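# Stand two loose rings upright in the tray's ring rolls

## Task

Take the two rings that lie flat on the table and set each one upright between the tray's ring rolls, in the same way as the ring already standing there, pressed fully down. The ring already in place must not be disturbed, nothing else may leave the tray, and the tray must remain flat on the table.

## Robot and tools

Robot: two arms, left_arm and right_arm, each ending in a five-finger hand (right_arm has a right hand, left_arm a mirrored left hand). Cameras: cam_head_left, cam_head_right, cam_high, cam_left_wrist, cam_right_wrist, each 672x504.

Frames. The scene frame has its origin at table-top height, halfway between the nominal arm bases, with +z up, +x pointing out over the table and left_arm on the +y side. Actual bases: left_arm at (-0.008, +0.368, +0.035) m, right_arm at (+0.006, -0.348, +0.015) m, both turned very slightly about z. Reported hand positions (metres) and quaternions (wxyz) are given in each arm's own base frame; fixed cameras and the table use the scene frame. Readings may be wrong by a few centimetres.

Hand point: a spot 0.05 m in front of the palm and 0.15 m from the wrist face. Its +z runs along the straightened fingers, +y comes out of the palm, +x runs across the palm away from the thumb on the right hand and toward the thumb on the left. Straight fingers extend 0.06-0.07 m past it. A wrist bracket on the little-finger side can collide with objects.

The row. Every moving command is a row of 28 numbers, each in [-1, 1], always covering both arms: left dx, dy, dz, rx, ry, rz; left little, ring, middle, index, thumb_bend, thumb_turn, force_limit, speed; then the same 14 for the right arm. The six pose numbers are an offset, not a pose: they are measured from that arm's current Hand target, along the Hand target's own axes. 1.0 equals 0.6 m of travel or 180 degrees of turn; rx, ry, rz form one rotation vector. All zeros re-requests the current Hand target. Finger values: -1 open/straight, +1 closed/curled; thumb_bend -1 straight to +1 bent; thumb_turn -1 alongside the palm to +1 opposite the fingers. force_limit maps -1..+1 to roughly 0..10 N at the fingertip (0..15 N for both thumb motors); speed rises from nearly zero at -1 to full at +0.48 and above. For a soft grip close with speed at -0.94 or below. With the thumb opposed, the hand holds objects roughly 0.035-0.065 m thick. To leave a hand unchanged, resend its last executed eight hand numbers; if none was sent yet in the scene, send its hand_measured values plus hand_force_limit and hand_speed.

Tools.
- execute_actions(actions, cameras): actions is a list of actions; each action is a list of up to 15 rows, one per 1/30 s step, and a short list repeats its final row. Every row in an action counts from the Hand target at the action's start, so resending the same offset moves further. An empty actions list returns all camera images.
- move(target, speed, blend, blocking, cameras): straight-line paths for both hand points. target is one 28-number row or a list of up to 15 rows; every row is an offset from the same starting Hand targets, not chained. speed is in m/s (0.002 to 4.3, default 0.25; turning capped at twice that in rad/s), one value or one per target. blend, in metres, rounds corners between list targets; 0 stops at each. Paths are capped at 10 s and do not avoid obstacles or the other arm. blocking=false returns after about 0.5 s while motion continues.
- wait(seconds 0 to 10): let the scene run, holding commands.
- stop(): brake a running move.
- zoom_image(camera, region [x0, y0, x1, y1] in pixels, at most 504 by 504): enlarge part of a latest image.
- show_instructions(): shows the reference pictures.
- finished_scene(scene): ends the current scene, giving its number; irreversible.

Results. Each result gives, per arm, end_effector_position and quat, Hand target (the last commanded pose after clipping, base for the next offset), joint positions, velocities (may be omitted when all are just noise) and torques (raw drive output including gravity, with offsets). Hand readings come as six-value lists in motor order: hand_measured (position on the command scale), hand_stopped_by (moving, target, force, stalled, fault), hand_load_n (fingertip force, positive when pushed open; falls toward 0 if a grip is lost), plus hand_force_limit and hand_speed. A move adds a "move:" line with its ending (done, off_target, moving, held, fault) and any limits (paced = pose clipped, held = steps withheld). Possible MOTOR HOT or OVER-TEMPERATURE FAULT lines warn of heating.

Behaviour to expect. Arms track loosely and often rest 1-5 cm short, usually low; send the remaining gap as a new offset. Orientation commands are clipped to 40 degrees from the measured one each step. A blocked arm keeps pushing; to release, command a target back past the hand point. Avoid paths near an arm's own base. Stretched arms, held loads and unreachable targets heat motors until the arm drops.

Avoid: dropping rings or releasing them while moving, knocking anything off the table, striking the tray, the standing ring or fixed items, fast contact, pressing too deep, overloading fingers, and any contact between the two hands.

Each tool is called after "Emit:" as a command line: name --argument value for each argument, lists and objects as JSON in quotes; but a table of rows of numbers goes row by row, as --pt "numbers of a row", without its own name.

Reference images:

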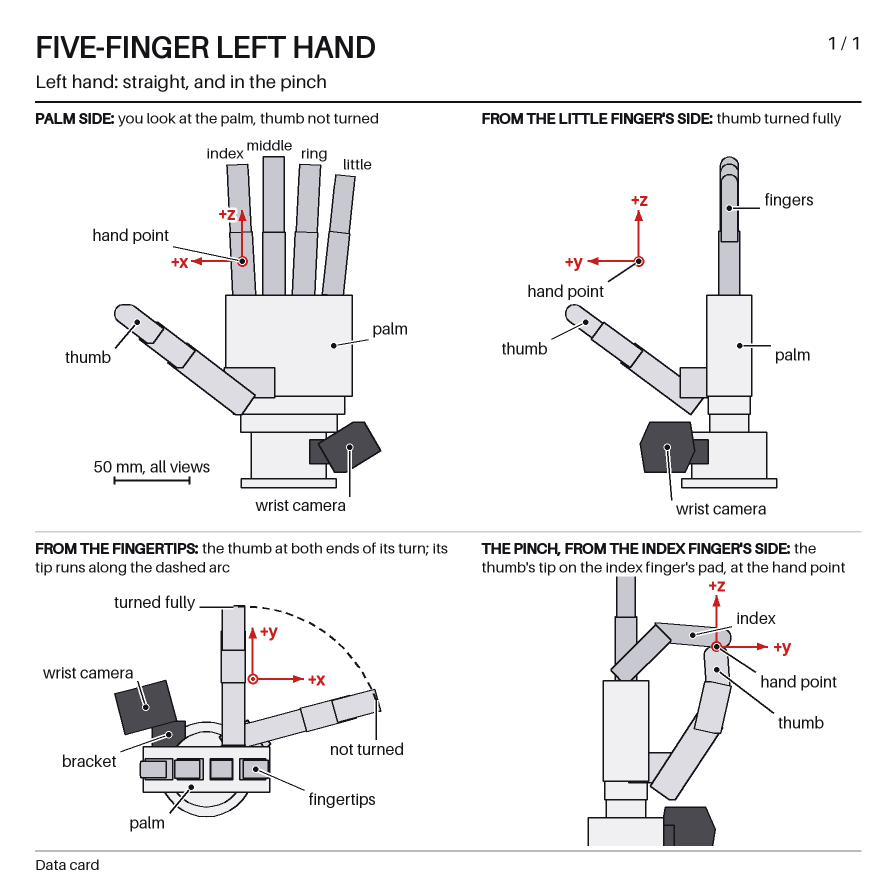

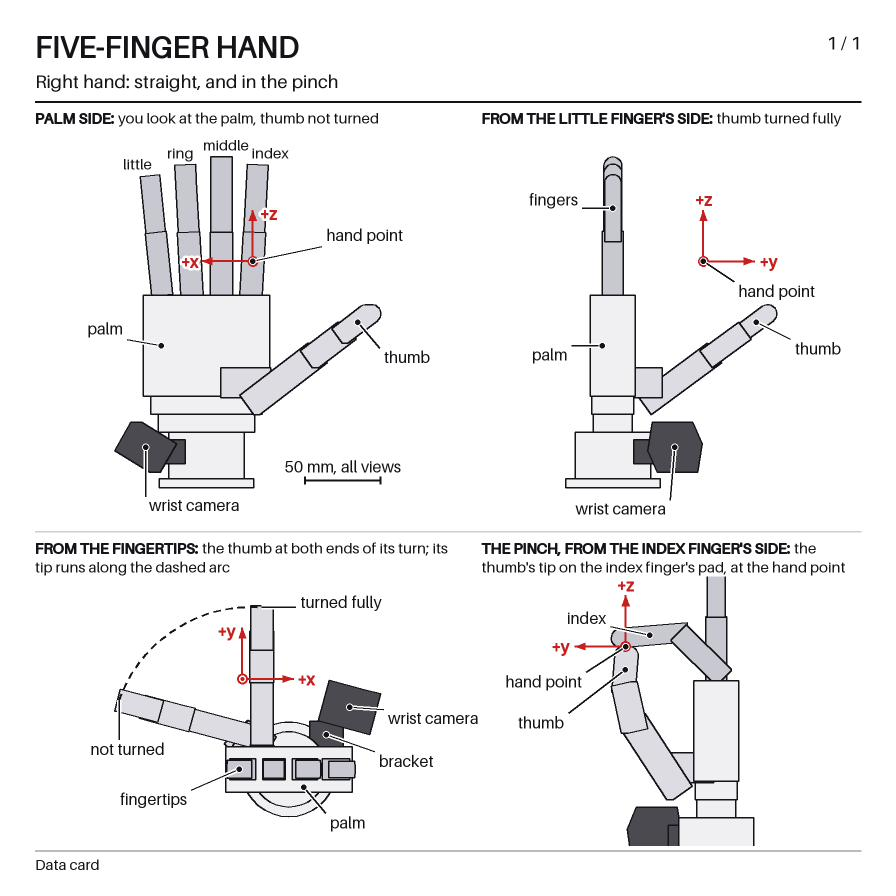

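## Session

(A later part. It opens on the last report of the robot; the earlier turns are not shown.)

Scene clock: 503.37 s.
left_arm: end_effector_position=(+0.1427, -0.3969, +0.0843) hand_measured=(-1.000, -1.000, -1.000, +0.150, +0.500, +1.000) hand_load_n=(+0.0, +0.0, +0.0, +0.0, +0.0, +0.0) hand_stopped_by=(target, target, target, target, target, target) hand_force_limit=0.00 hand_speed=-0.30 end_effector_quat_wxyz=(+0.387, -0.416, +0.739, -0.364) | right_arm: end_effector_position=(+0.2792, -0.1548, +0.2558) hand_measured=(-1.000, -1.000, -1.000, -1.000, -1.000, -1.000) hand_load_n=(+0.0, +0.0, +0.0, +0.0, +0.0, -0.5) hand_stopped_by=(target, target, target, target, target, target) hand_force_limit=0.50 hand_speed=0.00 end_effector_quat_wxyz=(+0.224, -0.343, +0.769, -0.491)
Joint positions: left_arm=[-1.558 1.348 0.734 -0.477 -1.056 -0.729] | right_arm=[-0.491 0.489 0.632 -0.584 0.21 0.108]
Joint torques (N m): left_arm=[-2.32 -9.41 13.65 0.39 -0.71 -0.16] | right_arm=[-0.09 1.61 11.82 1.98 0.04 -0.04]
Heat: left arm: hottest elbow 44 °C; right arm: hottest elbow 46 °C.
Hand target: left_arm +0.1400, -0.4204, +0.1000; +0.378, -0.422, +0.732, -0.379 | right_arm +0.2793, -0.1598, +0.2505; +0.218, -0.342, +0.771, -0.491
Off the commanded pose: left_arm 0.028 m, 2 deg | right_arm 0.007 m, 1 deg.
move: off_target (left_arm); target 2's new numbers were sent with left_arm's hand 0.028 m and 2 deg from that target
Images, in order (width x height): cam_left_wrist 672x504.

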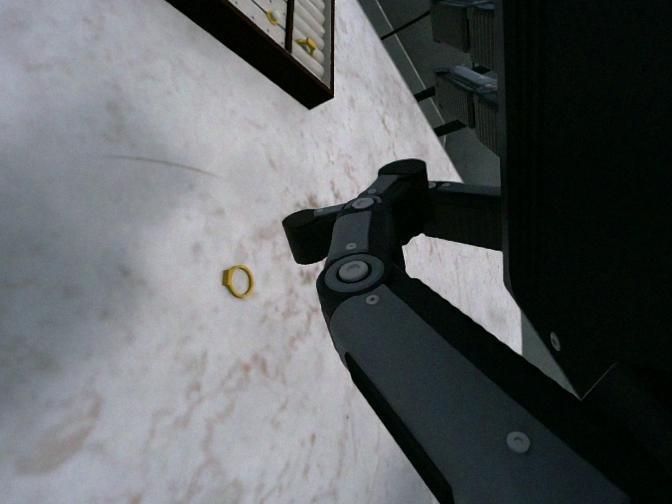

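Emit:
move --target '[0.0955,0.0982,0.0762,0,0,0,-1,-1,-1,0.15,0.5,1.0,0.0,-0.3,0,0,0,0,0,0,-1,-1,-1,-1,-1,-1,0.5,0]' --speed 0.1 --cameras '["cam_left_wrist"]'

Emit:
zoom_image --camera "cam_left_wrist" --region '[210, 160, 350, 300]'

Scene clock: 511.27 s.
left_arm: end_effector_position=(+0.1424, -0.4357, +0.0047) hand_measured=(-1.000, -1.000, -1.000, +0.150, +0.500, +1.000) hand_load_n=(+0.0, +0.0, +0.0, +0.0, +0.0, +0.0) hand_stopped_by=(target, target, target, target, target, target) hand_force_limit=0.00 hand_speed=-0.30 end_effector_quat_wxyz=(+0.389, -0.414, +0.741, -0.359) | right_arm: end_effector_position=(+0.2792, -0.1548, +0.2558) hand_measured=(-1.000, -1.000, -1.000, -1.000, -1.000, -1.000) hand_load_n=(+0.0, +0.0, +0.0, +0.0, +0.0, -0.5) hand_stopped_by=(target, target, target, target, target, target) hand_force_limit=0.50 hand_speed=0.00 end_effector_quat_wxyz=(+0.224, -0.343, +0.769, -0.491)
Joint positions: left_arm=[-1.56 1.621 0.764 -0.253 -1.057 -0.737] | right_arm=[-0.491 0.489 0.632 -0.584 0.21 0.108]
Joint torques (N m): left_arm=[-1.49 -13.04 11.32 1.4 -0.63 -0.07] | right_arm=[-0.09 2.02 11.56 1.94 0.05 -0.05]
Heat: left arm: hottest elbow 45 °C; right arm: hottest elbow 46 °C.
Hand target: left_arm +0.1397, -0.4619, +0.0155; +0.378, -0.422, +0.732, -0.379 | right_arm +0.2793, -0.1598, +0.2505; +0.218, -0.342, +0.771, -0.491
Off the commanded pose: left_arm 0.028 m, 3 deg | right_arm 0.007 m, 1 deg.
move: off_target (left_arm)
Images, in order (width x height): cam_left_wrist 672x504.

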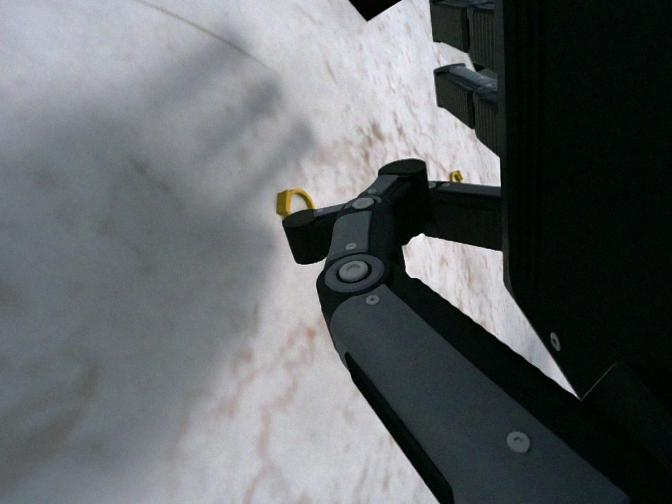

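Scaled by 3.600.

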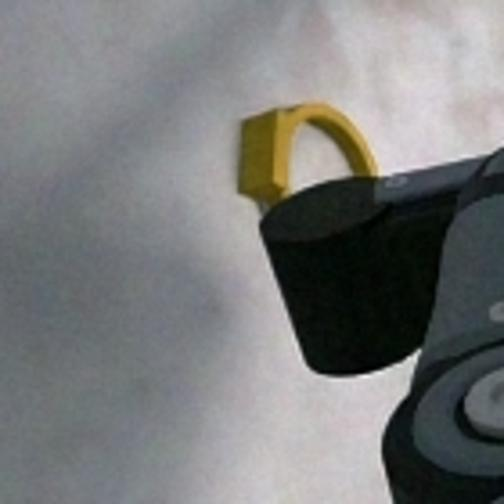

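Emit:
move --target '[0.0243,0.0292,0.021,0,0,0,-1,-1,-1,0.15,0.5,1.0,0.0,-0.3,0,0,0,0,0,0,-1,-1,-1,-1,-1,-1,0.5,0]' --speed 0.06 --cameras '["cam_left_wrist"]'

Emit:
zoom_image --camera "cam_left_wrist" --region '[240, 130, 380, 270]'

Scene clock: 515.97 s.
left_arm: end_effector_position=(+0.1427, -0.4466, -0.0167) hand_measured=(-1.000, -1.000, -1.000, +0.150, +0.500, +1.000) hand_load_n=(+0.0, -0.5, +0.0, +0.0, +0.0, +0.0) hand_stopped_by=(target, target, target, target, target, target) hand_force_limit=0.00 hand_speed=-0.30 end_effector_quat_wxyz=(+0.389, -0.415, +0.739, -0.360) | right_arm: end_effector_position=(+0.2792, -0.1548, +0.2558) hand_measured=(-1.000, -1.000, -1.000, -1.000, -1.000, -1.000) hand_load_n=(+0.0, +0.0, +0.0, +0.0, +0.0, +0.0) hand_stopped_by=(target, target, target, target, target, target) hand_force_limit=0.50 hand_speed=0.00 end_effector_quat_wxyz=(+0.224, -0.343, +0.769, -0.491)
Joint positions: left_arm=[-1.56 1.696 0.779 -0.189 -1.059 -0.737] | right_arm=[-0.491 0.489 0.632 -0.584 0.21 0.108]
Joint torques (N m): left_arm=[-2.02 -13.8 10.63 1.26 -0.63 -0.04] | right_arm=[-0.56 2.55 11.67 1.91 0.06 -0.06]
Heat: left arm: hottest elbow 45 °C; right arm: hottest elbow 46 °C.
Hand target: left_arm +0.1397, -0.4718, -0.0086; +0.378, -0.422, +0.732, -0.379 | right_arm +0.2793, -0.1598, +0.2505; +0.218, -0.342, +0.771, -0.491
Off the commanded pose: left_arm 0.027 m, 3 deg | right_arm 0.007 m, 1 deg.
move: off_target (left_arm)
Images, in order (width x height): cam_left_wrist 672x504.

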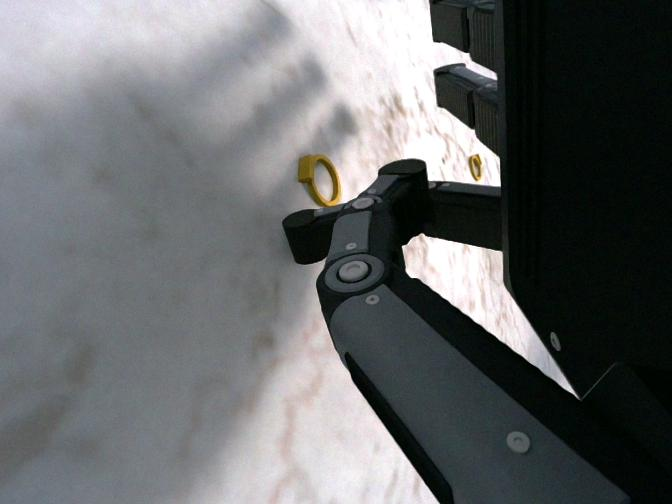

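Scaled by 3.600.

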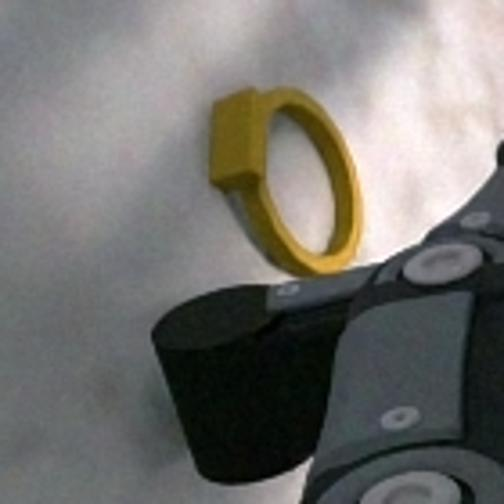

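Emit:
move --target '[-0.0332,0.0082,0.0126,0,0,0,-1,-1,-1,0.15,0.5,1.0,0.0,-0.3,0,0,0,0,0,0,-1,-1,-1,-1,-1,-1,0.5,0]' --speed 0.06 --cameras '["cam_left_wrist"]'

Emit:
zoom_image --camera "cam_left_wrist" --region '[240, 130, 380, 270]'

Scene clock: 520.43 s.
left_arm: end_effector_position=(+0.1475, -0.4542, -0.0152) hand_measured=(-1.000, -1.000, -1.000, +0.150, +0.500, +1.000) hand_load_n=(+0.0, +0.0, -0.5, +0.0, +0.0, +0.0) hand_stopped_by=(target, target, target, target, target, target) hand_force_limit=0.00 hand_speed=-0.30 end_effector_quat_wxyz=(+0.379, -0.419, +0.735, -0.375) | right_arm: end_effector_position=(+0.2792, -0.1548, +0.2558) hand_measured=(-1.000, -1.000, -1.000, -1.000, -1.000, -1.000) hand_load_n=(+0.0, +0.0, +0.0, -0.5, +0.0, +0.0) hand_stopped_by=(target, target, target, target, target, target) hand_force_limit=0.50 hand_speed=0.00 end_effector_quat_wxyz=(+0.224, -0.343, +0.769, -0.491)
Joint positions: left_arm=[-1.546 1.696 0.768 -0.109 -1.046 -0.699] | right_arm=[-0.491 0.489 0.632 -0.584 0.21 0.108]
Joint torques (N m): left_arm=[0.38 -15.79 6.43 1.26 -0.54 0.09] | right_arm=[-0.5 2.37 11.7 1.92 0.02 -0.06]
Heat: left arm: hottest elbow 45 °C; right arm: hottest elbow 46 °C.
Hand target: left_arm +0.1519, -0.4539, -0.0114; +0.378, -0.422, +0.732, -0.379 | right_arm +0.2793, -0.1598, +0.2505; +0.218, -0.342, +0.771, -0.491
Off the commanded pose: left_arm 0.006 m, 1 deg | right_arm 0.007 m, 1 deg.
move: done
Images, in order (width x height): cam_left_wrist 672x504.

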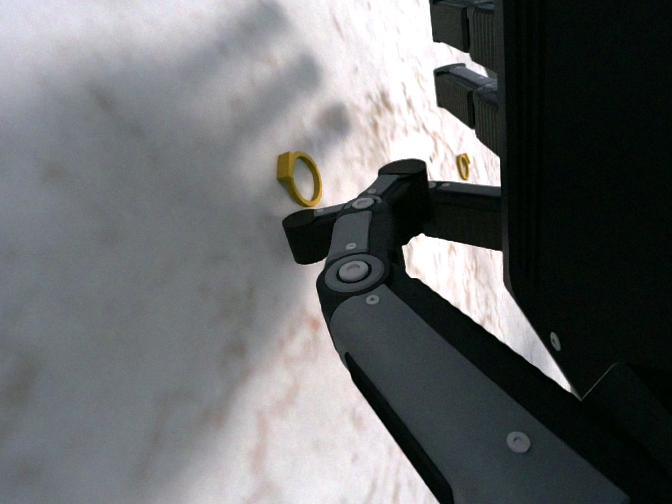

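Scaled by 3.600.

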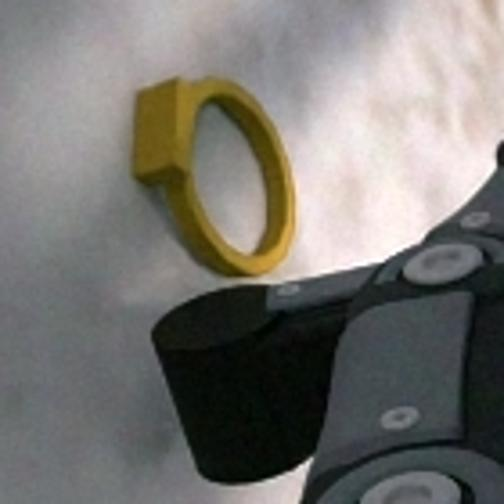

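Emit:
move --target '[-0.0212,0.0082,-0.0055,0,0,0,-1,-1,-1,0.15,0.5,1.0,0.0,-0.3,0,0,0,0,0,0,-1,-1,-1,-1,-1,-1,0.5,0]' --speed 0.06 --cameras '["cam_left_wrist"]'

Emit:
zoom_image --camera "cam_left_wrist" --region '[240, 130, 380, 270]'

Scene clock: 522.77 s.
left_arm: end_effector_position=(+0.1474, -0.4395, -0.0181) hand_measured=(-1.000, -1.000, -1.000, +0.150, +0.500, +1.000) hand_load_n=(+0.0, +0.0, +0.0, +0.0, +0.0, +0.0) hand_stopped_by=(target, target, target, target, target, target) hand_force_limit=0.00 hand_speed=-0.30 end_effector_quat_wxyz=(+0.380, -0.417, +0.736, -0.373) | right_arm: end_effector_position=(+0.2792, -0.1548, +0.2558) hand_measured=(-1.000, -1.000, -1.000, -1.000, -1.000, -1.000) hand_load_n=(+0.0, +0.0, +0.0, +0.0, +0.0, +0.0) hand_stopped_by=(target, target, target, target, target, target) hand_force_limit=0.50 hand_speed=0.00 end_effector_quat_wxyz=(+0.224, -0.343, +0.769, -0.491)
Joint positions: left_arm=[-1.546 1.676 0.729 -0.094 -1.045 -0.696] | right_arm=[-0.491 0.489 0.632 -0.584 0.21 0.108]
Joint torques (N m): left_arm=[0.03 -16.15 5.97 1.4 -0.49 0.06] | right_arm=[0.09 2.49 11.69 2.02 0.06 -0.05]
Heat: left arm: hottest elbow 44 °C; right arm: hottest elbow 46 °C.
Hand target: left_arm +0.1518, -0.4399, -0.0113; +0.378, -0.422, +0.732, -0.379 | right_arm +0.2793, -0.1598, +0.2505; +0.218, -0.342, +0.771, -0.491
Off the commanded pose: left_arm 0.008 m, 1 deg | right_arm 0.007 m, 1 deg.
move: done
Images, in order (width x height): cam_left_wrist 672x504.

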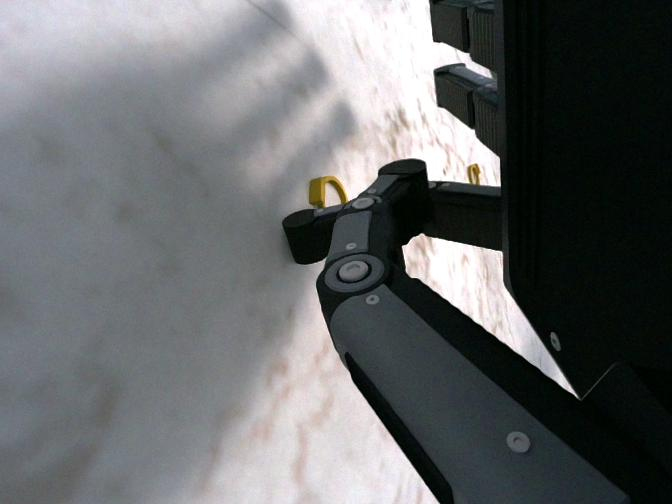

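Scaled by 3.600.

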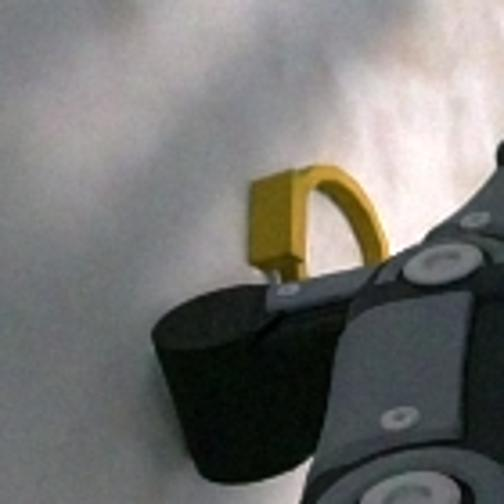

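Emit:
move --target '[-0.0291,-0.0091,0.042,0,0,0,-1,-1,-1,0.15,0.5,1.0,0.0,-0.3,0,0,0,0,0,0,-1,-1,-1,-1,-1,-1,0.5,0]' --speed 0.05 --cameras '["cam_left_wrist"]'

Emit:
zoom_image --camera "cam_left_wrist" --region '[240, 130, 380, 270]'

Scene clock: 525.70 s.
left_arm: end_effector_position=(+0.1774, -0.4336, -0.0184) hand_measured=(-1.000, -1.000, -1.000, +0.150, +0.500, +1.000) hand_load_n=(-0.5, +0.0, +0.0, +0.0, +0.0, +0.0) hand_stopped_by=(target, target, target, target, target, target) hand_force_limit=0.00 hand_speed=-0.30 end_effector_quat_wxyz=(+0.378, -0.419, +0.735, -0.375) | right_arm: end_effector_position=(+0.2792, -0.1548, +0.2558) hand_measured=(-1.000, -1.000, -1.000, -1.000, -1.000, -1.000) hand_load_n=(-0.5, -0.5, +0.0, +0.0, +0.0, +0.0) hand_stopped_by=(target, target, target, target, target, target) hand_force_limit=0.50 hand_speed=0.00 end_effector_quat_wxyz=(+0.224, -0.343, +0.769, -0.491)
Joint positions: left_arm=[-1.467 1.667 0.693 0.045 -1.001 -0.574] | right_arm=[-0.491 0.489 0.632 -0.584 0.21 0.108]
Joint torques (N m): left_arm=[-0.91 -15.03 5.64 1.61 -0.44 0.01] | right_arm=[-0.5 2.2 11.63 1.88 0.03 -0.09]
Heat: left arm: hottest elbow 44 °C; right arm: hottest elbow 46 °C.
Hand target: left_arm +0.1819, -0.4319, -0.0132; +0.378, -0.422, +0.732, -0.379 | right_arm +0.2793, -0.1598, +0.2505; +0.218, -0.342, +0.771, -0.491
Off the commanded pose: left_arm 0.007 m, 1 deg | right_arm 0.007 m, 1 deg.
move: done
Images, in order (width x height): cam_left_wrist 672x504.

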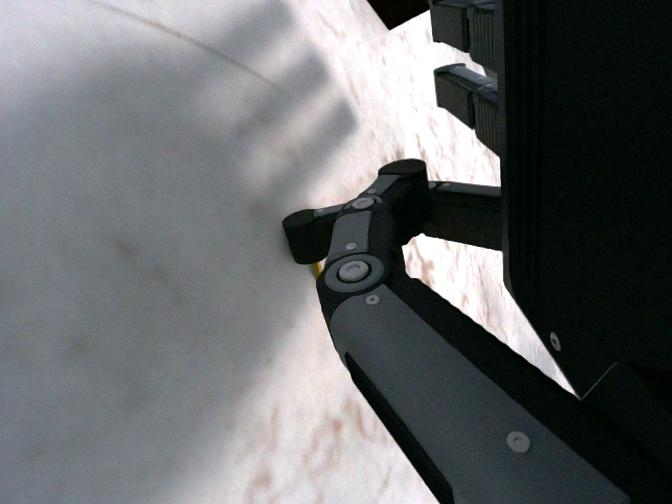

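Scaled by 3.600.

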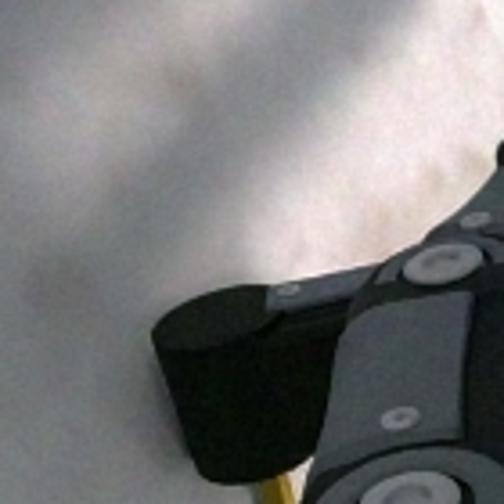

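Emit:
move --target '[-0.0152,-0.0584,-0.0285,0,0,0,-1,-1,-1,0.15,0.5,1.0,0.0,-0.3,0,0,0,0,0,0,-1,-1,-1,-1,-1,-1,0.5,0]' --speed 0.08 --cameras '["cam_left_wrist"]'

Emit:
zoom_image --camera "cam_left_wrist" --region '[220, 200, 340, 300]'

Scene clock: 528.57 s.
left_arm: end_effector_position=(+0.1765, -0.4253, +0.0155) hand_measured=(-1.000, -1.000, -1.000, +0.150, +0.500, +1.000) hand_load_n=(+0.0, +0.0, +0.0, +0.0, +0.0, +0.5) hand_stopped_by=(target, target, target, target, target, target) hand_force_limit=0.00 hand_speed=-0.30 end_effector_quat_wxyz=(+0.379, -0.417, +0.737, -0.373) | right_arm: end_effector_position=(+0.2792, -0.1548, +0.2558) hand_measured=(-1.000, -1.000, -1.000, -1.000, -1.000, -1.000) hand_load_n=(+0.0, -0.5, +0.0, +0.0, +0.0, +0.0) hand_stopped_by=(target, target, target, target, target, target) hand_force_limit=0.50 hand_speed=0.00 end_effector_quat_wxyz=(+0.224, -0.343, +0.769, -0.491)
Joint positions: left_arm=[-1.467 1.559 0.693 -0.065 -0.999 -0.568] | right_arm=[-0.491 0.489 0.632 -0.584 0.21 0.108]
Joint torques (N m): left_arm=[-0.21 -14.39 8.94 0.65 -0.48 0.07] | right_arm=[-0.79 2.26 11.78 1.89 0.01 -0.07]
Heat: left arm: hottest elbow 43 °C; right arm: hottest elbow 46 °C.
Hand target: left_arm +0.1819, -0.4322, +0.0269; +0.378, -0.422, +0.732, -0.379 | right_arm +0.2793, -0.1598, +0.2505; +0.218, -0.342, +0.771, -0.491
Off the commanded pose: left_arm 0.014 m, 1 deg | right_arm 0.007 m, 1 deg.
move: off_target (left_arm)
Images, in order (width x height): cam_left_wrist 672x504.

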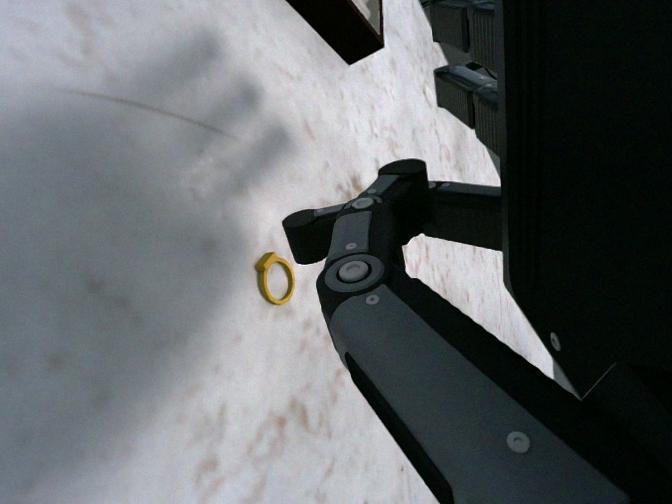

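Scaled by 4.200.

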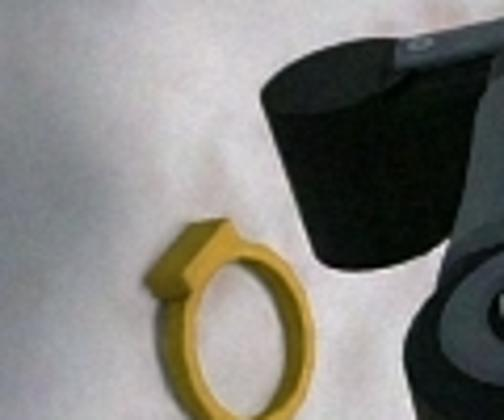

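Emit:
move --pt "0.0437 -0.0507 0.0612 0 0 0 -1 -1 -1 0.0 -0.31 0.66 0.0 -0.3 0 0 0 0 0 0 -1 -1 -1 -1 -1 -1 0.5 0" --pt "0.019 0.0353 0.0425 0 0 0 -1 -1 -1 0.0 -0.31 0.66 0.0 -0.3 0 0 0 0 0 0 -1 -1 -1 -1 -1 -1 0.5 0" --speed 0.08 --cameras '["cam_left_wrist"]'

Emit:
zoom_image --camera "cam_left_wrist" --region '[210, 200, 350, 340]'

Scene clock: 536.30 s.
left_arm: end_effector_position=(+0.1973, -0.4391, -0.0003) hand_measured=(-1.000, -1.000, -1.000, +0.000, -0.310, +0.660) hand_load_n=(+0.0, +0.0, +0.0, +0.0, +0.0, +0.0) hand_stopped_by=(target, target, target, target, target, target) hand_force_limit=0.00 hand_speed=-0.30 end_effector_quat_wxyz=(+0.380, -0.422, +0.732, -0.375) | right_arm: end_effector_position=(+0.2792, -0.1548, +0.2558) hand_measured=(-1.000, -1.000, -1.000, -1.000, -1.000, -1.000) hand_load_n=(+0.0, +0.0, +0.0, +0.0, +0.0, -0.5) hand_stopped_by=(target, target, target, target, target, target) hand_force_limit=0.50 hand_speed=0.00 end_effector_quat_wxyz=(+0.224, -0.343, +0.769, -0.491)
Joint positions: left_arm=[-1.42 1.637 0.716 0.044 -0.979 -0.515] | right_arm=[-0.491 0.489 0.632 -0.584 0.21 0.108]
Joint torques (N m): left_arm=[-2.26 -13.04 6.58 1.78 -0.63 -0.07] | right_arm=[-0.21 2.08 11.62 1.92 0.04 -0.04]
Heat: left arm: hottest elbow 42 °C; right arm: hottest elbow 46 °C.
Hand target: left_arm +0.1930, -0.4409, -0.0053; +0.378, -0.422, +0.732, -0.379 | right_arm +0.2793, -0.1598, +0.2505; +0.218, -0.342, +0.771, -0.491
Off the commanded pose: left_arm 0.007 m, 0 deg | right_arm 0.007 m, 1 deg.
move: done
Images, in order (width x height): cam_left_wrist 672x504.

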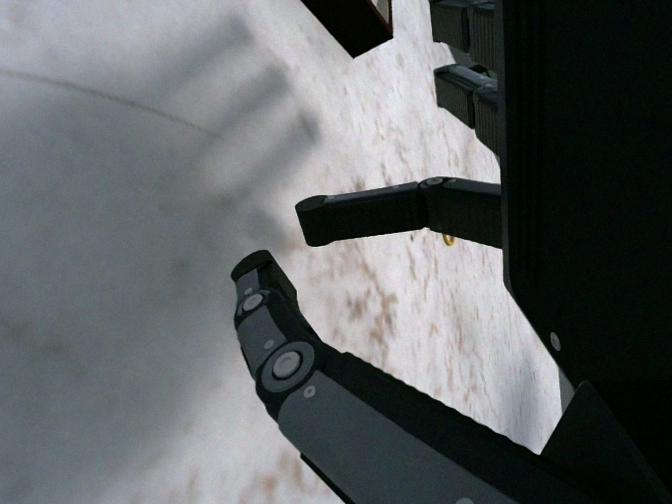

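Scaled by 3.600.

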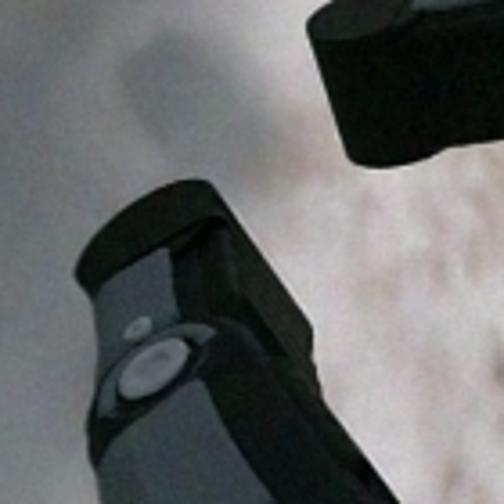

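Emit:
move --target '[0.0055,0.0212,0.0103,0,0,0,-1,-1,-1,0.0,-0.31,0.66,0.0,-0.3,0,0,0,0,0,0,-1,-1,-1,-1,-1,-1,0.5,0]' --speed 0.05 --cameras '["cam_left_wrist"]'

Emit:
zoom_image --camera "cam_left_wrist" --region '[210, 200, 350, 340]'

Scene clock: 541.27 s.
left_arm: end_effector_position=(+0.1975, -0.4397, -0.0142) hand_measured=(-1.000, -1.000, -1.000, +0.000, -0.310, +0.660) hand_load_n=(+0.0, -0.5, +0.0, +0.0, +0.0, +0.0) hand_stopped_by=(target, target, target, target, target, target) hand_force_limit=0.00 hand_speed=-0.30 end_effector_quat_wxyz=(+0.380, -0.423, +0.732, -0.376) | right_arm: end_effector_position=(+0.2792, -0.1548, +0.2558) hand_measured=(-1.000, -1.000, -1.000, -1.000, -1.000, -1.000) hand_load_n=(-0.5, +0.0, +0.0, +0.0, +0.0, +0.0) hand_stopped_by=(target, target, target, target, target, target) hand_force_limit=0.50 hand_speed=0.00 end_effector_quat_wxyz=(+0.224, -0.343, +0.769, -0.491)
Joint positions: left_arm=[-1.42 1.676 0.709 0.091 -0.979 -0.516] | right_arm=[-0.491 0.489 0.632 -0.584 0.21 0.108]
Joint torques (N m): left_arm=[-2.14 -12.63 6.45 1.65 -0.6 -0.05] | right_arm=[-0.38 2.2 11.51 1.91 0.02 -0.06]
Heat: left arm: hottest elbow 42 °C; right arm: hottest elbow 46 °C.
Hand target: left_arm +0.1930, -0.4408, -0.0198; +0.378, -0.422, +0.732, -0.379 | right_arm +0.2793, -0.1598, +0.2505; +0.218, -0.342, +0.771, -0.491
Off the commanded pose: left_arm 0.007 m, 0 deg | right_arm 0.007 m, 1 deg.
move: done
Images, in order (width x height): cam_left_wrist 672x504.

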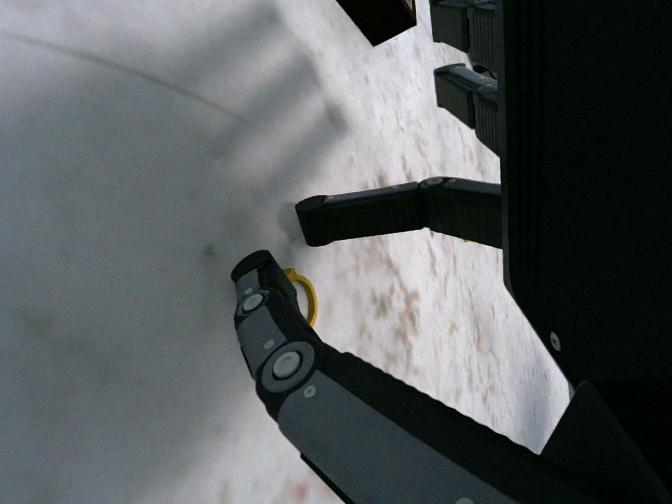

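Scaled by 3.600.

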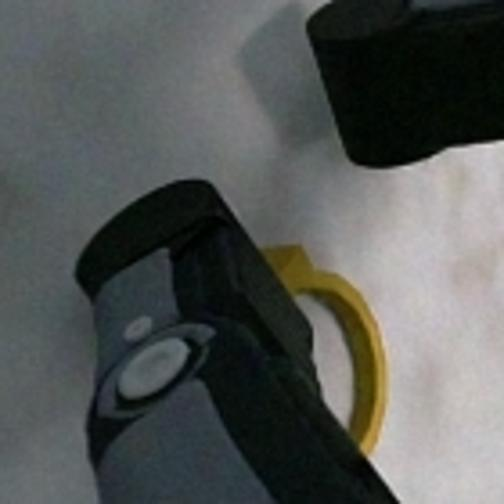

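Emit:
move --target '[0.0037,0.009,-0.0008,0,0,0,-1,-1,-1,0.0,-0.31,0.66,0.0,-0.3,0,0,0,0,0,0,-1,-1,-1,-1,-1,-1,0.5,0]' --speed 0.05 --cameras '["cam_left_wrist"]'

Emit:
zoom_image --camera "cam_left_wrist" --region '[210, 200, 350, 340]'

Scene clock: 546.43 s.
left_arm: end_effector_position=(+0.1957, -0.4406, -0.0168) hand_measured=(-1.000, -1.000, -1.000, +0.000, -0.310, +0.660) hand_load_n=(+0.0, +0.0, -0.5, +0.0, +0.0, +0.0) hand_stopped_by=(target, target, target, target, target, target) hand_force_limit=0.00 hand_speed=-0.30 end_effector_quat_wxyz=(+0.381, -0.424, +0.730, -0.378) | right_arm: end_effector_position=(+0.2792, -0.1548, +0.2558) hand_measured=(-1.000, -1.000, -1.000, -1.000, -1.000, -1.000) hand_load_n=(+0.0, +0.0, +0.0, +0.0, +0.0, +0.0) hand_stopped_by=(target, target, target, target, target, target) hand_force_limit=0.50 hand_speed=0.00 end_effector_quat_wxyz=(+0.224, -0.343, +0.769, -0.491)
Joint positions: left_arm=[-1.426 1.685 0.709 0.097 -0.986 -0.525] | right_arm=[-0.491 0.489 0.632 -0.584 0.21 0.108]
Joint torques (N m): left_arm=[-2.14 -12.86 6.27 1.81 -0.5 -0.07] | right_arm=[-0.09 2.02 11.63 1.83 0.07 -0.07]
Heat: left arm: hottest elbow 41 °C; right arm: hottest elbow 46 °C.
Hand target: left_arm +0.1901, -0.4407, -0.0248; +0.378, -0.422, +0.732, -0.379 | right_arm +0.2793, -0.1598, +0.2505; +0.218, -0.342, +0.771, -0.491
Off the commanded pose: left_arm 0.010 m, 0 deg | right_arm 0.007 m, 1 deg.
move: done
Images, in order (width x height): cam_left_wrist 672x504.

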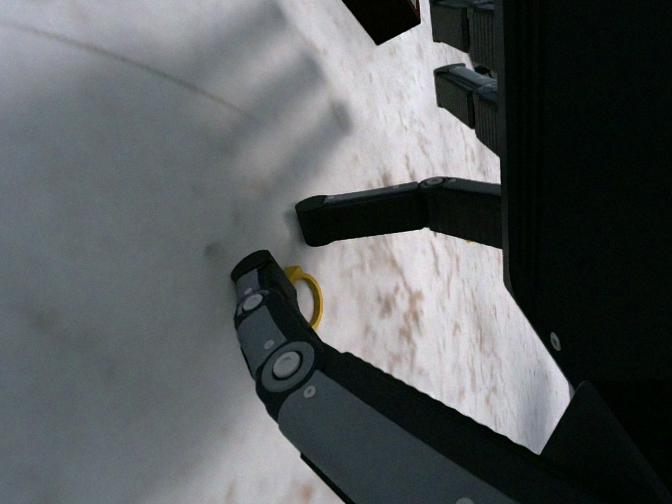

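Scaled by 3.600.

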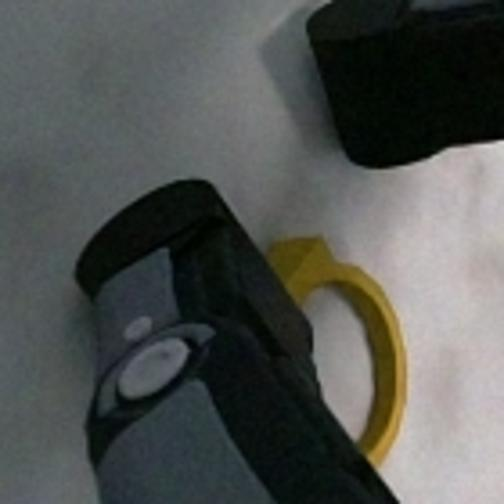

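Emit:
move --target '[0.0118,-0.0074,0.0041,0,0,0,-1,-1,-1,0.0,-0.31,0.66,0.0,-0.3,0,0,0,0,0,0,-1,-1,-1,-1,-1,-1,0.5,0]' --speed 0.05 --cameras '["cam_left_wrist"]'

Emit:
zoom_image --camera "cam_left_wrist" --region '[210, 200, 350, 340]'

Scene clock: 553.57 s.
left_arm: end_effector_position=(+0.1956, -0.4405, -0.0173) hand_measured=(-1.000, -1.000, -1.000, +0.000, -0.310, +0.660) hand_load_n=(+0.0, -0.5, +0.0, -0.5, +0.0, +0.0) hand_stopped_by=(target, target, target, target, target, target) hand_force_limit=0.00 hand_speed=-0.30 end_effector_quat_wxyz=(+0.382, -0.425, +0.729, -0.378) | right_arm: end_effector_position=(+0.2792, -0.1548, +0.2558) hand_measured=(-1.000, -1.000, -1.000, -1.000, -1.000, -1.000) hand_load_n=(+0.0, +0.0, +0.0, +0.0, +0.0, +0.0) hand_stopped_by=(target, target, target, target, target, target) hand_force_limit=0.50 hand_speed=0.00 end_effector_quat_wxyz=(+0.224, -0.343, +0.769, -0.491)
Joint positions: left_arm=[-1.427 1.687 0.709 0.098 -0.99 -0.528] | right_arm=[-0.491 0.489 0.632 -0.584 0.21 0.108]
Joint torques (N m): left_arm=[-1.14 -11.81 8.09 1.22 -0.34 -0.02] | right_arm=[-0.15 2.32 11.69 1.84 0.05 -0.07]
Heat: left arm: hottest elbow 40 °C; right arm: hottest elbow 46 °C.
Hand target: left_arm +0.1911, -0.4493, -0.0235; +0.378, -0.422, +0.732, -0.379 | right_arm +0.2793, -0.1598, +0.2505; +0.218, -0.342, +0.771, -0.491
Off the commanded pose: left_arm 0.012 m, 1 deg | right_arm 0.007 m, 1 deg.
move: off_target (left_arm)
Images, in order (width x height): cam_left_wrist 672x504.

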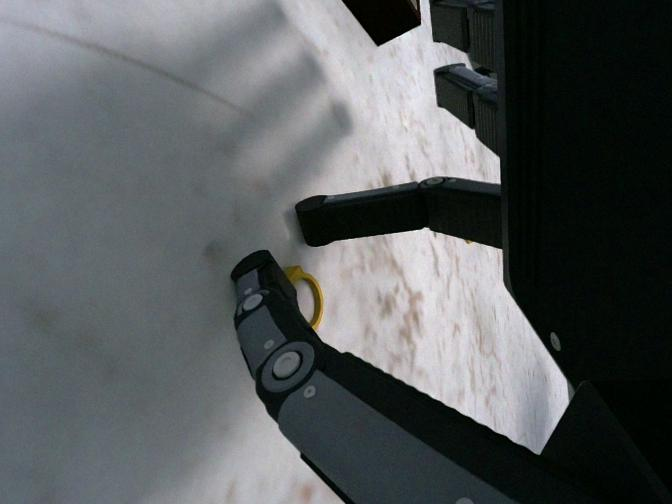

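Scaled by 3.600.

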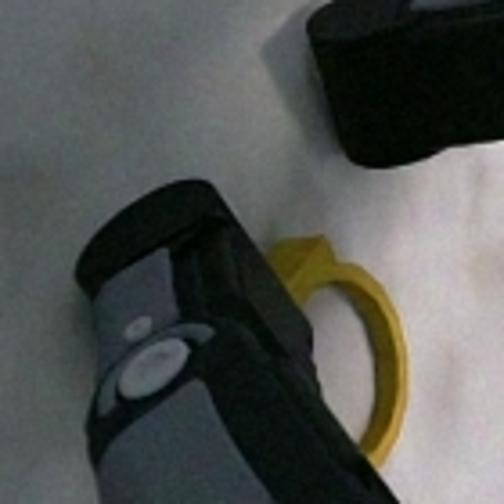

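Emit:
move --target '[0.0113,-0.0041,0.0027,0,0,0,-1,-1,-1,0.0,-0.31,0.66,0.0,-0.3,0,0,0,0,0,0,-1,-1,-1,-1,-1,-1,0.5,0]' --speed 0.03 --cameras '["cam_left_wrist"]'

Emit:
zoom_image --camera "cam_left_wrist" --region '[210, 200, 350, 340]'

Scene clock: 555.70 s.
left_arm: end_effector_position=(+0.1953, -0.4412, -0.0179) hand_measured=(-1.000, -1.000, -1.000, +0.000, -0.310, +0.660) hand_load_n=(+0.0, +0.0, +0.0, -2.0, +0.0, +0.0) hand_stopped_by=(target, target, target, target, target, target) hand_force_limit=0.00 hand_speed=-0.30 end_effector_quat_wxyz=(+0.384, -0.425, +0.727, -0.378) | right_arm: end_effector_position=(+0.2792, -0.1548, +0.2558) hand_measured=(-1.000, -1.000, -1.000, -1.000, -1.000, -1.000) hand_load_n=(+0.0, +0.0, +0.0, +0.0, +0.0, +0.0) hand_stopped_by=(target, target, target, target, target, target) hand_force_limit=0.50 hand_speed=0.00 end_effector_quat_wxyz=(+0.224, -0.343, +0.769, -0.491)
Joint positions: left_arm=[-1.431 1.693 0.712 0.098 -0.998 -0.532] | right_arm=[-0.491 0.489 0.632 -0.584 0.21 0.108]
Joint torques (N m): left_arm=[-2.32 -10.64 9.51 0.77 -0.11 -0.1] | right_arm=[-0.26 2.37 11.64 1.95 0.04 -0.09]
Heat: left arm: hottest elbow 40 °C; right arm: hottest elbow 46 °C.
Hand target: left_arm +0.1910, -0.4567, -0.0237; +0.378, -0.422, +0.732, -0.379 | right_arm +0.2793, -0.1598, +0.2505; +0.218, -0.342, +0.771, -0.491
Off the commanded pose: left_arm 0.017 m, 1 deg | right_arm 0.007 m, 1 deg.
move: off_target (left_arm)
Images, in order (width x height): cam_left_wrist 672x504.

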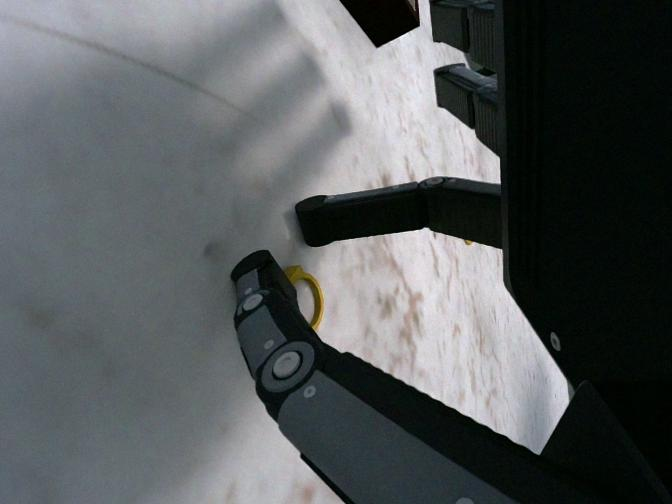

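Scaled by 3.600.

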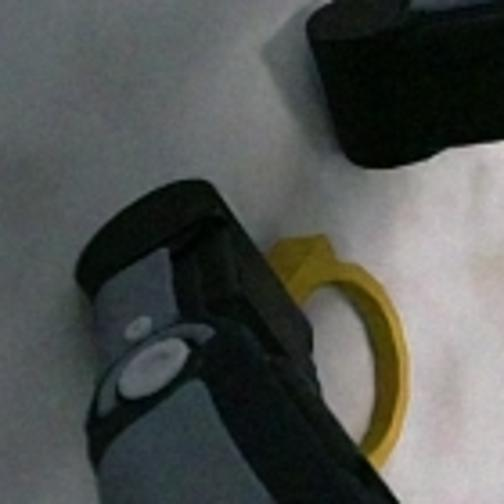

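Emit:
move --target '[0.0081,-0.0029,0.0019,0,0,0,-1,-1,-1,0.10,-0.31,0.66,0.0,-0.3,0,0,0,0,0,0,-1,-1,-1,-1,-1,-1,0.5,0]' --speed 0.03 --cameras '["cam_left_wrist"]'

Emit:
zoom_image --camera "cam_left_wrist" --region '[210, 200, 350, 340]'

Scene clock: 558.23 s.
left_arm: end_effector_position=(+0.1953, -0.4450, -0.0187) hand_measured=(-1.000, -1.000, -1.000, +0.100, -0.310, +0.660) hand_load_n=(+0.0, +0.0, +0.0, -2.0, +0.0, +0.0) hand_stopped_by=(target, target, target, target, target, target) hand_force_limit=0.00 hand_speed=-0.30 end_effector_quat_wxyz=(+0.386, -0.424, +0.728, -0.377) | right_arm: end_effector_position=(+0.2792, -0.1548, +0.2558) hand_measured=(-1.000, -1.000, -1.000, -1.000, -1.000, -1.000) hand_load_n=(+0.0, +0.0, +0.0, +0.0, +0.0, -0.5) hand_stopped_by=(target, target, target, target, target, target) hand_force_limit=0.50 hand_speed=0.00 end_effector_quat_wxyz=(+0.224, -0.343, +0.769, -0.491)
Joint positions: left_arm=[-1.433 1.703 0.725 0.091 -1.002 -0.533] | right_arm=[-0.491 0.489 0.632 -0.584 0.21 0.108]
Joint torques (N m): left_arm=[-1.67 -11.69 9.78 0.62 -0.04 -0.08] | right_arm=[-0.44 2.14 11.66 2.03 0.03 -0.05]
Heat: left arm: hottest elbow 40 °C; right arm: hottest elbow 46 °C.
Hand target: left_arm +0.1907, -0.4620, -0.0239; +0.378, -0.422, +0.732, -0.379 | right_arm +0.2793, -0.1598, +0.2505; +0.218, -0.342, +0.771, -0.491
Off the commanded pose: left_arm 0.018 m, 1 deg | right_arm 0.007 m, 1 deg.
move: off_target (left_arm)
Images, in order (width x height): cam_left_wrist 672x504.

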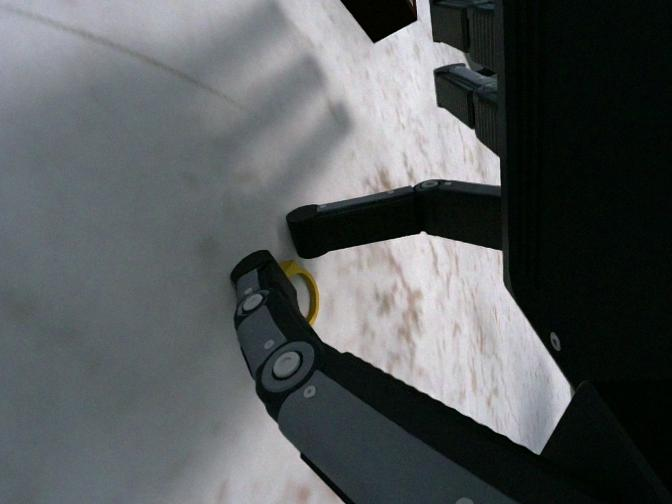

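Scaled by 3.600.

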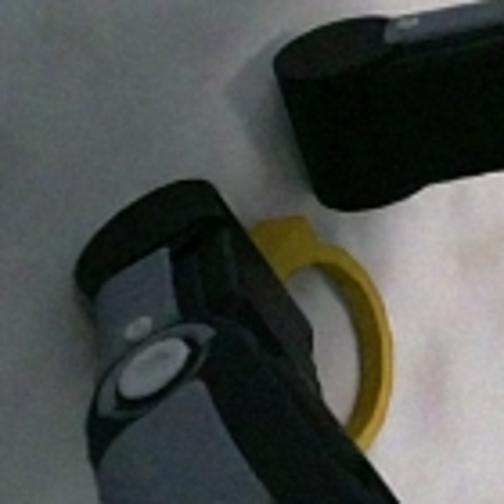

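Emit:
move --target '[-0.001,-0.0044,-0.0021,0,0,0,-1,-1,-1,0.3,-0.31,0.66,-0.45,-0.94,0,0,0,0,0,0,-1,-1,-1,-1,-1,-1,0.5,0]' --speed 0.03 --cameras '["cam_left_wrist"]'

Emit:
zoom_image --camera "cam_left_wrist" --region '[210, 200, 350, 340]'

Scene clock: 560.33 s.
left_arm: end_effector_position=(+0.1952, -0.4468, -0.0184) hand_measured=(-1.000, -1.000, -1.000, +0.200, -0.310, +0.660) hand_load_n=(+0.0, +0.0, +0.0, +2.5, -0.5, -1.5) hand_stopped_by=(target, target, target, force, target, target) hand_force_limit=-0.45 hand_speed=-0.94 end_effector_quat_wxyz=(+0.385, -0.423, +0.729, -0.376) | right_arm: end_effector_position=(+0.2792, -0.1548, +0.2558) hand_measured=(-1.000, -1.000, -1.000, -1.000, -1.000, -1.000) hand_load_n=(+0.0, +0.0, +0.0, +0.0, +0.0, -0.5) hand_stopped_by=(target, target, target, target, target, target) hand_force_limit=0.50 hand_speed=0.00 end_effector_quat_wxyz=(+0.224, -0.343, +0.769, -0.491)
Joint positions: left_arm=[-1.433 1.705 0.731 0.085 -0.999 -0.533] | right_arm=[-0.491 0.489 0.632 -0.584 0.21 0.108]
Joint torques (N m): left_arm=[-1.9 -12.22 9.58 0.44 -0.11 -0.11] | right_arm=[-0.03 2.02 11.6 1.92 0.02 -0.04]
Heat: left arm: hottest elbow 40 °C; right arm: hottest elbow 46 °C.
Hand target: left_arm +0.1907, -0.4621, -0.0208; +0.378, -0.422, +0.732, -0.379 | right_arm +0.2793, -0.1598, +0.2505; +0.218, -0.342, +0.771, -0.491
Off the commanded pose: left_arm 0.016 m, 1 deg | right_arm 0.007 m, 1 deg.
move: off_target (left_arm)
Images, in order (width x height): cam_left_wrist 672x504.

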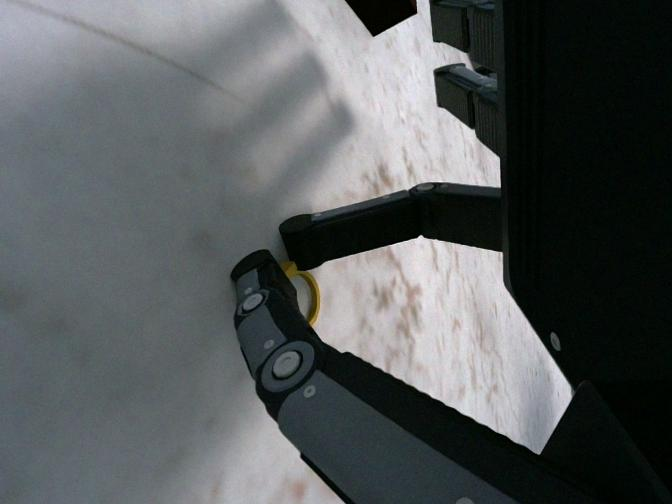

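Scaled by 3.600.

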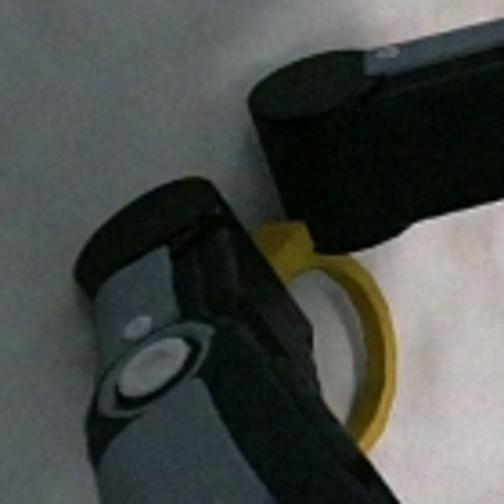

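Emit:
move --pt "0 0 0 0 0 0 -1 -1 -1 0.35 -0.31 0.66 0.0 -0.94 0 0 0 0 0 0 -1 -1 -1 -1 -1 -1 0.5 0" --pt "-0.0171 -0.0641 -0.0313 0 0 0 -1 -1 -1 0.35 -0.31 0.66 0.0 -0.94 0 0 0 0 0 0 -1 -1 -1 -1 -1 -1 0.5 0" --speed 0.05 --cameras '["cam_left_wrist"]'

Emit:
zoom_image --camera "cam_left_wrist" --region '[210, 200, 350, 340]'

Scene clock: 564.07 s.
left_arm: end_effector_position=(+0.1923, -0.4364, +0.0013) hand_measured=(-1.000, -1.000, -1.000, +0.216, -0.310, +0.660) hand_load_n=(+0.0, +0.0, +0.0, +4.5, +4.5, -0.5) hand_stopped_by=(target, target, target, force, target, target) hand_force_limit=0.00 hand_speed=-0.94 end_effector_quat_wxyz=(+0.390, -0.414, +0.742, -0.355) | right_arm: end_effector_position=(+0.2792, -0.1548, +0.2558) hand_measured=(-1.000, -1.000, -1.000, -1.000, -1.000, -1.000) hand_load_n=(+0.0, +0.0, -0.5, +0.0, +0.0, +0.0) hand_stopped_by=(target, target, target, target, target, target) hand_force_limit=0.50 hand_speed=0.00 end_effector_quat_wxyz=(+0.224, -0.343, +0.769, -0.491)
Joint positions: left_arm=[-1.433 1.634 0.745 -0.055 -0.991 -0.534] | right_arm=[-0.491 0.489 0.632 -0.584 0.21 0.108]
Joint torques (N m): left_arm=[-2.02 -15.62 11.22 0.75 -0.5 -0.08] | right_arm=[0.03 2.02 11.71 1.95 0.05 -0.06]
Heat: left arm: hottest elbow 40 °C; right arm: hottest elbow 46 °C.
Hand target: left_arm +0.1908, -0.4622, +0.0233; +0.378, -0.422, +0.732, -0.379 | right_arm +0.2793, -0.1598, +0.2505; +0.218, -0.342, +0.771, -0.491
Off the commanded pose: left_arm 0.034 m, 3 deg | right_arm 0.007 m, 1 deg.
move: off_target (left_arm)
Images, in order (width x height): cam_left_wrist 672x504.

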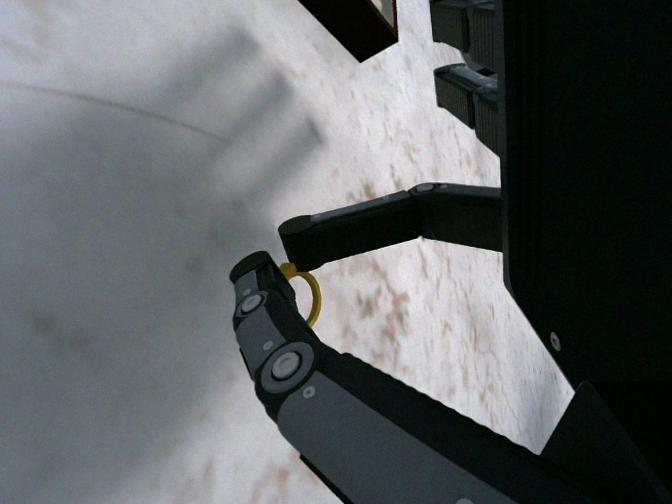

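Scaled by 3.600.

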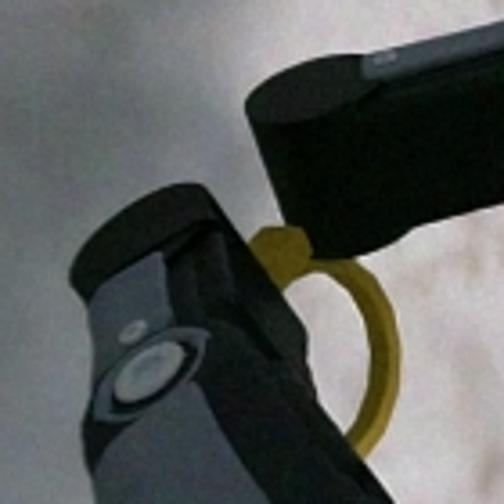

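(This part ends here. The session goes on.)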